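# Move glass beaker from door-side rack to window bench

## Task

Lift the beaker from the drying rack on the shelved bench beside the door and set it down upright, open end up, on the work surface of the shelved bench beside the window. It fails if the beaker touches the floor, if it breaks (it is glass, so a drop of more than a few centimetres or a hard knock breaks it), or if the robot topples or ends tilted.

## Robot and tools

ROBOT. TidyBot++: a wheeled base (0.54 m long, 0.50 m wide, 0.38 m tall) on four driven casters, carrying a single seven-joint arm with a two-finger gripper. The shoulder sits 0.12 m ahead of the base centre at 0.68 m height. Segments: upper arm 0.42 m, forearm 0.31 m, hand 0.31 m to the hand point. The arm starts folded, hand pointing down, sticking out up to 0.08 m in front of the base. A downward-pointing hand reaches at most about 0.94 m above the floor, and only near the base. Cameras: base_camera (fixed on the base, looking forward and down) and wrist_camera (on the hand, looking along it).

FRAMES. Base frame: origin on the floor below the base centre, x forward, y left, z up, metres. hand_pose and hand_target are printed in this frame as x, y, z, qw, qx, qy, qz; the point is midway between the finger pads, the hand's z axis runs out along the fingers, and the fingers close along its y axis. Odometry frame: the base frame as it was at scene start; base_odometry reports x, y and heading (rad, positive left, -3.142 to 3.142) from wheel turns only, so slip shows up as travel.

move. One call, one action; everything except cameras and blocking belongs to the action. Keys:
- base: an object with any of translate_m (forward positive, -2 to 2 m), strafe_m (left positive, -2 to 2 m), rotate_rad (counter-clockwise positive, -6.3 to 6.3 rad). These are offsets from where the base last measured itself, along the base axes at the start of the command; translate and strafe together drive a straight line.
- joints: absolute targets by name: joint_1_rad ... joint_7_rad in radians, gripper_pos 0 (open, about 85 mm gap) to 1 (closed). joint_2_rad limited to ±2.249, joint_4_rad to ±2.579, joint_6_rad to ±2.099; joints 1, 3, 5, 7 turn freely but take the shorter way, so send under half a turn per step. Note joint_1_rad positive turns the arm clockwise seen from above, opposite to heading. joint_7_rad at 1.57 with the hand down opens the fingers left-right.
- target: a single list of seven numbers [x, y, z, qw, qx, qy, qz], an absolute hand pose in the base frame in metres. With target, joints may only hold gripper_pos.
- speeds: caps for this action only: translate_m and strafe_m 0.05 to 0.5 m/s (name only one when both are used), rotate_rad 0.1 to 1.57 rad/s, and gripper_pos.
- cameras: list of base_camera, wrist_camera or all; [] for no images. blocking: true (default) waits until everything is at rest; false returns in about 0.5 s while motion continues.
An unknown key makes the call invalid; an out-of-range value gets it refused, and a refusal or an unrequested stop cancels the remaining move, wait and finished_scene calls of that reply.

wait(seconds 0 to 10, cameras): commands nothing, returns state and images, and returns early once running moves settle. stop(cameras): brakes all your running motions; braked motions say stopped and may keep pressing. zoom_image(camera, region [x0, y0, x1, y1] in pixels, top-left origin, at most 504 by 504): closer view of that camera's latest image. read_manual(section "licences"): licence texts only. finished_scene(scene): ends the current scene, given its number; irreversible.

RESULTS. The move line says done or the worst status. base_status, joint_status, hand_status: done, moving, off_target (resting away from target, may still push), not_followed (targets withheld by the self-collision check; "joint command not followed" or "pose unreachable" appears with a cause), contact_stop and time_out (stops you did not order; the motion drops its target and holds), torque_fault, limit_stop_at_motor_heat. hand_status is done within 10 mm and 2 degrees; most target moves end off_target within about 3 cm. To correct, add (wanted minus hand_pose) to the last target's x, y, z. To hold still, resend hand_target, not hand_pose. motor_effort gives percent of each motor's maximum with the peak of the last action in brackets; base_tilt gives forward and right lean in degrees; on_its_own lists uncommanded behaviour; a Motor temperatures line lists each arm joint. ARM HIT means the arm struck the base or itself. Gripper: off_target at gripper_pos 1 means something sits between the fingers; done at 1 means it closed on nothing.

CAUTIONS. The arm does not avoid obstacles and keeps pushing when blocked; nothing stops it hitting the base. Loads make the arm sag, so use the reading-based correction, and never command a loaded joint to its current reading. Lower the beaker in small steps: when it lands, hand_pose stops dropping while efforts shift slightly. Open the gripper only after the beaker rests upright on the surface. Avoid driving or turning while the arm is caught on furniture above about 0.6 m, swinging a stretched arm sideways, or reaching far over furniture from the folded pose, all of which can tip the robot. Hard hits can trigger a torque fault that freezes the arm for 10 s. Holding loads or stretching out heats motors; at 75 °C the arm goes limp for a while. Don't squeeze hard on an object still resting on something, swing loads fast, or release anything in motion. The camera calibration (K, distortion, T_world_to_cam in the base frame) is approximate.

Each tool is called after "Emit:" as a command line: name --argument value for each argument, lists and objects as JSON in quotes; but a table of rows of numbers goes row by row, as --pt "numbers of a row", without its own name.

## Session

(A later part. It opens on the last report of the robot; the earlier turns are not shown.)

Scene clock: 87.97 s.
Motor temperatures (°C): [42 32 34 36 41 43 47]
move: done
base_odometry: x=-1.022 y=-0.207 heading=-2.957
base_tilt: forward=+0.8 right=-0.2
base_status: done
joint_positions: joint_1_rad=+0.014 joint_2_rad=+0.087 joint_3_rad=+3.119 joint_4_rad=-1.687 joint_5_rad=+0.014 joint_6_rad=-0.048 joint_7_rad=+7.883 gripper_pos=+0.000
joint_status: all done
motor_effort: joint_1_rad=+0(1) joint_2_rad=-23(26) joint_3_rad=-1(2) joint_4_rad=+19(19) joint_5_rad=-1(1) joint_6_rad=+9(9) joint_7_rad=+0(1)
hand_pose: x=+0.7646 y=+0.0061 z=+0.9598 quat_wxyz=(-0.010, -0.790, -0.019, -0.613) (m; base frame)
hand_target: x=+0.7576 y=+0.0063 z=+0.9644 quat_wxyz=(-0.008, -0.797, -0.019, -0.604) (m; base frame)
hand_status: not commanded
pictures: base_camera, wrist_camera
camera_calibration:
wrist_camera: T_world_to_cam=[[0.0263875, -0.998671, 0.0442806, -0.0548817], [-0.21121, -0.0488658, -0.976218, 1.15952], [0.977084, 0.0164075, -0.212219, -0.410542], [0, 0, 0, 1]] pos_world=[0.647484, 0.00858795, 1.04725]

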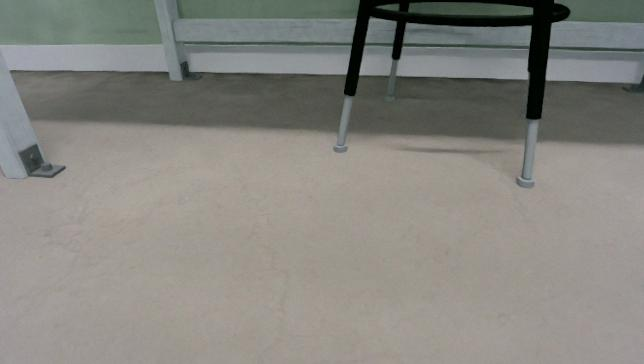

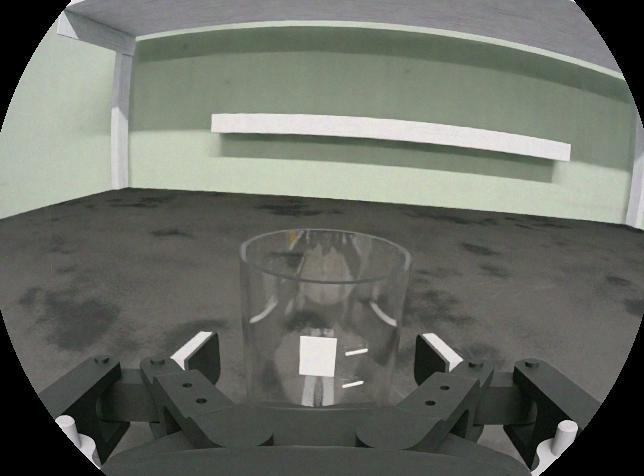

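Emit:
move --base '{"translate_m": 0.02}' --speeds '{"translate_m": 0.1}' --cameras '[]'

Emit:
move --joints '{"gripper_pos": 0.28}'

Scene clock: 89.07 s.
Motor temperatures (°C): [42 32 34 36 41 43 47]
move: done
base_odometry: x=-1.042 y=-0.211 heading=-2.957
base_tilt: forward=+0.8 right=-0.3
base_status: done
joint_positions: joint_1_rad=+0.014 joint_2_rad=+0.083 joint_3_rad=+3.119 joint_4_rad=-1.686 joint_5_rad=+0.014 joint_6_rad=-0.049 joint_7_rad=+7.883 gripper_pos=+0.000
joint_status: not commanded
motor_effort: joint_1_rad=+0(1) joint_2_rad=-24(26) joint_3_rad=-2(2) joint_4_rad=+19(19) joint_5_rad=-1(1) joint_6_rad=+9(9) joint_7_rad=-1(1)
hand_pose: x=+0.7637 y=+0.0061 z=+0.9626 quat_wxyz=(-0.010, -0.789, -0.019, -0.614) (m; base frame)
hand_target: x=+0.7576 y=+0.0063 z=+0.9644 quat_wxyz=(-0.008, -0.797, -0.019, -0.604) (m; base frame)
hand_status: not commanded
pictures: none
No camera images: "cameras" was empty.

Scene clock: 89.73 s.
Motor temperatures (°C): [42 32 34 36 41 43 47]
move: off_target
base_odometry: x=-1.042 y=-0.211 heading=-2.957
base_tilt: forward=+0.8 right=-0.3
base_status: not commanded
joint_positions: joint_1_rad=+0.014 joint_2_rad=+0.083 joint_3_rad=+3.119 joint_4_rad=-1.686 joint_5_rad=+0.014 joint_6_rad=-0.049 joint_7_rad=+7.883 gripper_pos=+0.231
joint_status: gripper_pos off_target (ended at +0.231, target +0.280)
motor_effort: joint_1_rad=+0(1) joint_2_rad=-22(24) joint_3_rad=-1(2) joint_4_rad=+19(19) joint_5_rad=-1(1) joint_6_rad=+9(9) joint_7_rad=+0(1)
hand_pose: x=+0.7638 y=+0.0061 z=+0.9629 quat_wxyz=(-0.010, -0.789, -0.019, -0.614) (m; base frame)
hand_target: x=+0.7576 y=+0.0063 z=+0.9644 quat_wxyz=(-0.008, -0.797, -0.019, -0.604) (m; base frame)
hand_status: not commanded
pictures: base_camera, wrist_camera
camera_calibration:
wrist_camera: T_world_to_cam=[[0.0261703, -0.998669, 0.0444463, -0.054983], [-0.20667, -0.048906, -0.977188, 1.1599], [0.978061, 0.0163876, -0.207674, -0.414211], [0, 0, 0, 1]] pos_world=[0.646279, 0.00860442, 1.04987]

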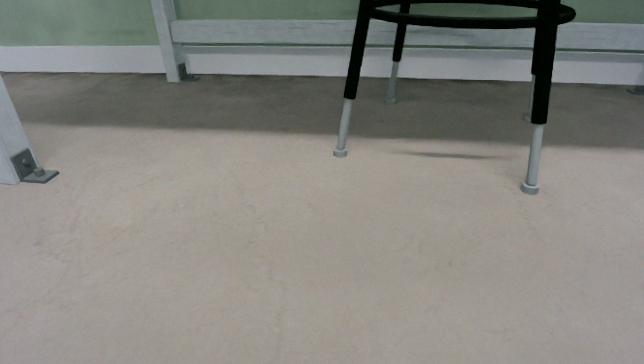

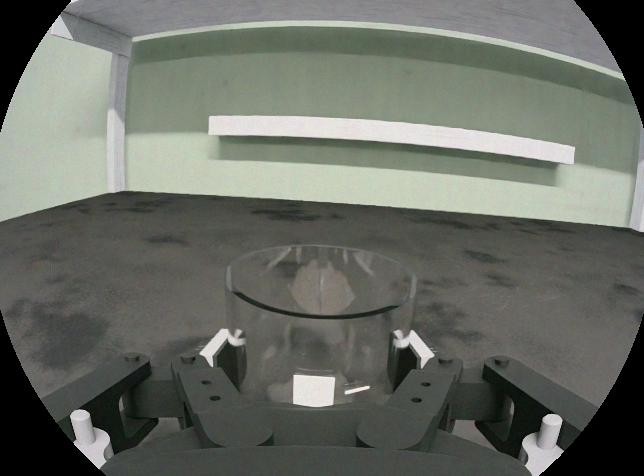

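Emit:
move --joints '{"joint_2_rad": 0.02}' --cameras '[]'

Emit:
move --base '{"translate_m": 0.12}' --speeds '{"translate_m": 0.15}'

Scene clock: 91.27 s.
Motor temperatures (°C): [42 32 34 36 41 43 47]
move: done
base_odometry: x=-1.042 y=-0.211 heading=-2.957
base_tilt: forward=+0.8 right=-0.3
base_status: not commanded
joint_positions: joint_1_rad=+0.014 joint_2_rad=+0.052 joint_3_rad=+3.119 joint_4_rad=-1.686 joint_5_rad=+0.014 joint_6_rad=-0.057 joint_7_rad=+7.883 gripper_pos=+0.231
joint_status: all done
motor_effort: joint_1_rad=+0(1) joint_2_rad=-23(26) joint_3_rad=-1(1) joint_4_rad=+20(20) joint_5_rad=-1(1) joint_6_rad=+10(10) joint_7_rad=+0(1)
hand_pose: x=+0.7540 y=+0.0062 z=+0.9809 quat_wxyz=(-0.010, -0.781, -0.019, -0.624) (m; base frame)
hand_target: x=+0.7427 y=+0.0066 z=+0.9959 quat_wxyz=(-0.008, -0.782, -0.019, -0.624) (m; base frame)
hand_status: not commanded
pictures: none
No camera images: "cameras" was empty.

Scene clock: 92.63 s.
Motor temperatures (°C): [42 32 34 36 41 43 47]
move: done
base_odometry: x=-1.160 y=-0.233 heading=-2.958
base_tilt: forward=+0.8 right=-0.3
base_status: done
joint_positions: joint_1_rad=+0.014 joint_2_rad=+0.043 joint_3_rad=+3.119 joint_4_rad=-1.686 joint_5_rad=+0.014 joint_6_rad=-0.057 joint_7_rad=+7.883 gripper_pos=+0.231
joint_status: not commanded
motor_effort: joint_1_rad=+0(1) joint_2_rad=-23(26) joint_3_rad=-1(2) joint_4_rad=+20(20) joint_5_rad=-1(1) joint_6_rad=+9(10) joint_7_rad=+0(1)
hand_pose: x=+0.7513 y=+0.0062 z=+0.9866 quat_wxyz=(-0.011, -0.779, -0.019, -0.627) (m; base frame)
hand_target: x=+0.7427 y=+0.0066 z=+0.9959 quat_wxyz=(-0.008, -0.782, -0.019, -0.624) (m; base frame)
hand_status: not commanded
pictures: base_camera, wrist_camera
camera_calibration:
wrist_camera: T_world_to_cam=[[0.024593, -0.998641, 0.0459473, -0.0558658], [-0.174504, -0.0495439, -0.983409, 1.16238], [0.984349, 0.016167, -0.175485, -0.433592], [0, 0, 0, 1]] pos_world=[0.631019, 0.00880869, 1.06957]

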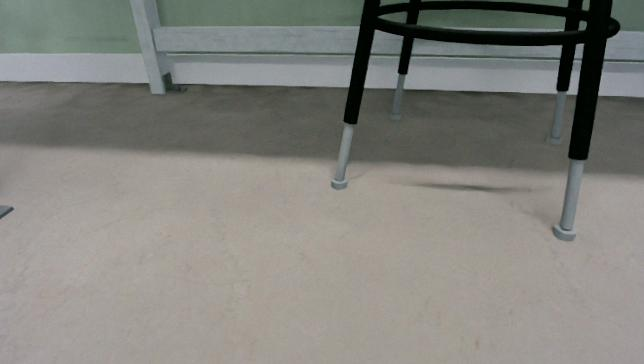

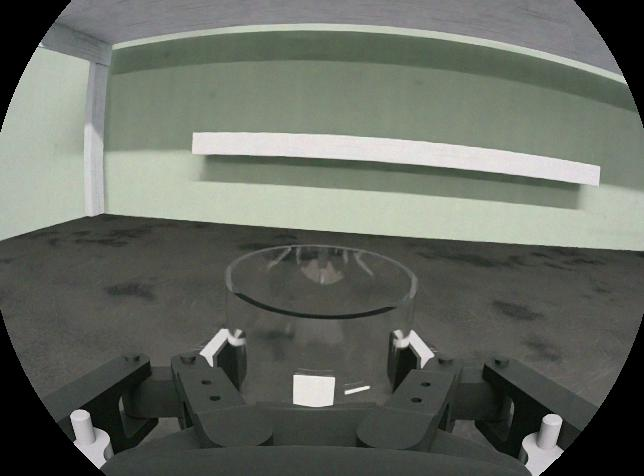

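Emit:
move --joints '{"joint_2_rad": 0.075}' --cameras '[]'

Emit:
move --joints '{"joint_2_rad": 0.095}' --cameras '[]'

Emit:
move --joints '{"joint_2_rad": 0.105}'

Scene clock: 94.20 s.
Motor temperatures (°C): [42 32 34 36 41 43 47]
move: done
base_odometry: x=-1.160 y=-0.233 heading=-2.958
base_tilt: forward=+0.8 right=-0.3
base_status: not commanded
joint_positions: joint_1_rad=+0.014 joint_2_rad=+0.068 joint_3_rad=+3.119 joint_4_rad=-1.686 joint_5_rad=+0.014 joint_6_rad=-0.057 joint_7_rad=+7.883 gripper_pos=+0.231
joint_status: all done
motor_effort: joint_1_rad=+0(1) joint_2_rad=-24(25) joint_3_rad=-1(2) joint_4_rad=+20(21) joint_5_rad=+0(1) joint_6_rad=+9(10) joint_7_rad=+0(1)
hand_pose: x=+0.7588 y=+0.0061 z=+0.9705 quat_wxyz=(-0.010, -0.786, -0.019, -0.617) (m; base frame)
hand_target: x=+0.7590 y=+0.0063 z=+0.9612 quat_wxyz=(-0.007, -0.798, -0.019, -0.602) (m; base frame)
hand_status: not commanded
pictures: none
No camera images: "cameras" was empty.

Scene clock: 94.80 s.
Motor temperatures (°C): [42 32 34 36 41 43 47]
move: done
base_odometry: x=-1.160 y=-0.233 heading=-2.958
base_tilt: forward=+0.8 right=-0.3
base_status: not commanded
joint_positions: joint_1_rad=+0.014 joint_2_rad=+0.080 joint_3_rad=+3.119 joint_4_rad=-1.685 joint_5_rad=+0.014 joint_6_rad=-0.057 joint_7_rad=+7.883 gripper_pos=+0.231
joint_status: all done
motor_effort: joint_1_rad=-1(1) joint_2_rad=-23(25) joint_3_rad=-1(2) joint_4_rad=+19(20) joint_5_rad=+0(1) joint_6_rad=+8(10) joint_7_rad=+0(1)
hand_pose: x=+0.7623 y=+0.0060 z=+0.9630 quat_wxyz=(-0.010, -0.790, -0.019, -0.613) (m; base frame)
hand_target: x=+0.7645 y=+0.0062 z=+0.9483 quat_wxyz=(-0.007, -0.804, -0.019, -0.594) (m; base frame)
hand_status: not commanded
pictures: none
No camera images: "cameras" was empty.

Scene clock: 95.30 s.
Motor temperatures (°C): [42 32 34 36 41 43 47]
move: done
base_odometry: x=-1.160 y=-0.233 heading=-2.958
base_tilt: forward=+0.8 right=-0.3
base_status: not commanded
joint_positions: joint_1_rad=+0.014 joint_2_rad=+0.081 joint_3_rad=+3.119 joint_4_rad=-1.684 joint_5_rad=+0.014 joint_6_rad=-0.057 joint_7_rad=+7.883 gripper_pos=+0.231
joint_status: all done
motor_effort: joint_1_rad=+0(0) joint_2_rad=-23(24) joint_3_rad=-1(2) joint_4_rad=+19(19) joint_5_rad=-1(1) joint_6_rad=+8(9) joint_7_rad=+0(1)
hand_pose: x=+0.7628 y=+0.0060 z=+0.9630 quat_wxyz=(-0.010, -0.790, -0.019, -0.613) (m; base frame)
hand_target: x=+0.7671 y=+0.0061 z=+0.9419 quat_wxyz=(-0.007, -0.807, -0.019, -0.590) (m; base frame)
hand_status: not commanded
pictures: base_camera, wrist_camera
camera_calibration:
wrist_camera: T_world_to_cam=[[0.0262612, -0.998667, 0.0444387, -0.0550494], [-0.210829, -0.0489872, -0.976295, 1.16205], [0.97717, 0.0162697, -0.211834, -0.408609], [0, 0, 0, 1]] pos_world=[0.64572, 0.00859768, 1.05039]

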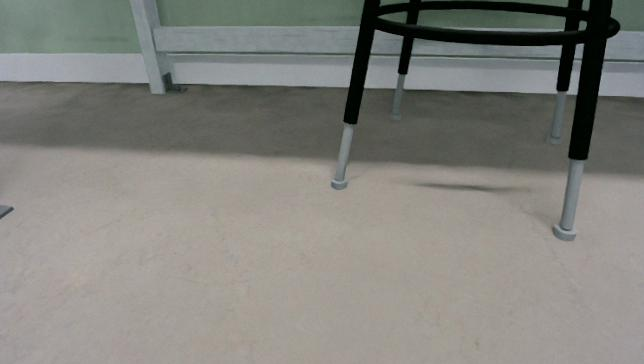

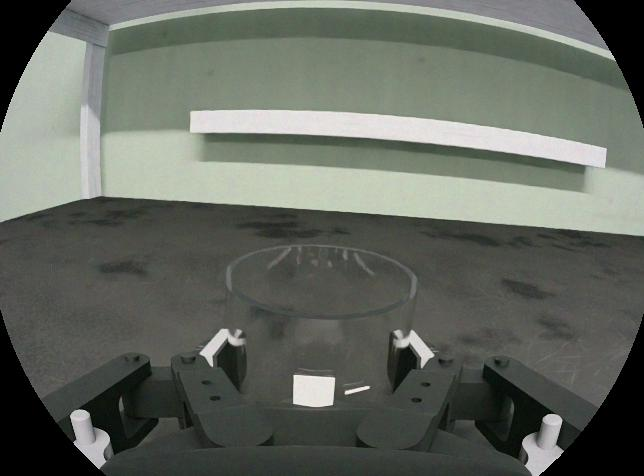

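Contact. Relieve, release, back off.

Emit:
move --joints '{"joint_2_rad": 0.082}' --cameras '[]'

Emit:
move --joints '{"gripper_pos": 0.0}' --cameras '[]'

Emit:
move --base '{"translate_m": -0.3}' --speeds '{"translate_m": 0.2}'

Scene clock: 96.47 s.
Motor temperatures (°C): [42 32 34 36 41 43 47]
move: done
base_odometry: x=-1.160 y=-0.233 heading=-2.958
base_tilt: forward=+0.8 right=-0.3
base_status: not commanded
joint_positions: joint_1_rad=+0.014 joint_2_rad=+0.081 joint_3_rad=+3.119 joint_4_rad=-1.684 joint_5_rad=+0.014 joint_6_rad=-0.057 joint_7_rad=+7.883 gripper_pos=+0.231
joint_status: all done
motor_effort: joint_1_rad=+0(1) joint_2_rad=-22(23) joint_3_rad=-1(1) joint_4_rad=+19(19) joint_5_rad=-1(1) joint_6_rad=+8(9) joint_7_rad=+1(1)
hand_pose: x=+0.7628 y=+0.0060 z=+0.9631 quat_wxyz=(-0.010, -0.790, -0.019, -0.613) (m; base frame)
hand_target: x=+0.7610 y=+0.0062 z=+0.9567 quat_wxyz=(-0.007, -0.800, -0.019, -0.599) (m; base frame)
hand_status: not commanded
pictures: none
No camera images: "cameras" was empty.

Scene clock: 97.13 s.
Motor temperatures (°C): [42 32 34 36 41 43 47]
move: done
base_odometry: x=-1.160 y=-0.233 heading=-2.958
base_tilt: forward=+0.8 right=-0.3
base_status: not commanded
joint_positions: joint_1_rad=+0.014 joint_2_rad=+0.081 joint_3_rad=+3.119 joint_4_rad=-1.684 joint_5_rad=+0.014 joint_6_rad=-0.057 joint_7_rad=+7.883 gripper_pos=+0.000
joint_status: all done
motor_effort: joint_1_rad=+0(1) joint_2_rad=-22(24) joint_3_rad=-1(2) joint_4_rad=+19(20) joint_5_rad=+0(1) joint_6_rad=+8(9) joint_7_rad=+0(1)
hand_pose: x=+0.7628 y=+0.0060 z=+0.9630 quat_wxyz=(-0.010, -0.790, -0.019, -0.613) (m; base frame)
hand_target: x=+0.7610 y=+0.0062 z=+0.9567 quat_wxyz=(-0.007, -0.800, -0.019, -0.599) (m; base frame)
hand_status: not commanded
pictures: none
No camera images: "cameras" was empty.

Scene clock: 99.40 s.
Motor temperatures (°C): [42 32 34 36 41 43 47]
move: done
base_odometry: x=-0.865 y=-0.178 heading=-2.958
base_tilt: forward=+0.8 right=-0.2
base_status: done
joint_positions: joint_1_rad=+0.014 joint_2_rad=+0.082 joint_3_rad=+3.119 joint_4_rad=-1.684 joint_5_rad=+0.014 joint_6_rad=-0.057 joint_7_rad=+7.883 gripper_pos=+0.000
joint_status: not commanded
motor_effort: joint_1_rad=+0(1) joint_2_rad=-23(26) joint_3_rad=+0(2) joint_4_rad=+19(19) joint_5_rad=-1(1) joint_6_rad=+9(9) joint_7_rad=-1(1)
hand_pose: x=+0.7630 y=+0.0060 z=+0.9627 quat_wxyz=(-0.010, -0.790, -0.019, -0.612) (m; base frame)
hand_target: x=+0.7610 y=+0.0062 z=+0.9567 quat_wxyz=(-0.007, -0.800, -0.019, -0.599) (m; base frame)
hand_status: not commanded
pictures: base_camera, wrist_camera
camera_calibration:
wrist_camera: T_world_to_cam=[[0.0262813, -0.998667, 0.0444184, -0.055039], [-0.21129, -0.0489793, -0.976195, 1.16206], [0.97707, 0.0162705, -0.212295, -0.408306], [0, 0, 0, 1]] pos_world=[0.645922, 0.0085947, 1.05016]

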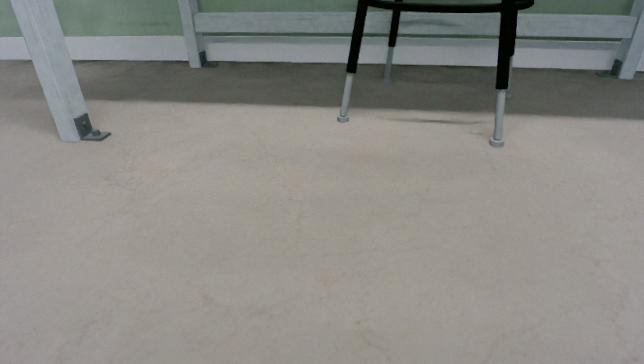

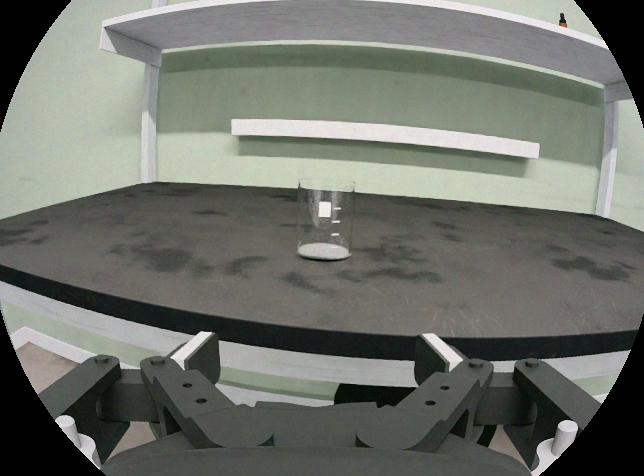

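Excellent.

Emit:
finished_scene --scene 1

The scene is finished: the task was done.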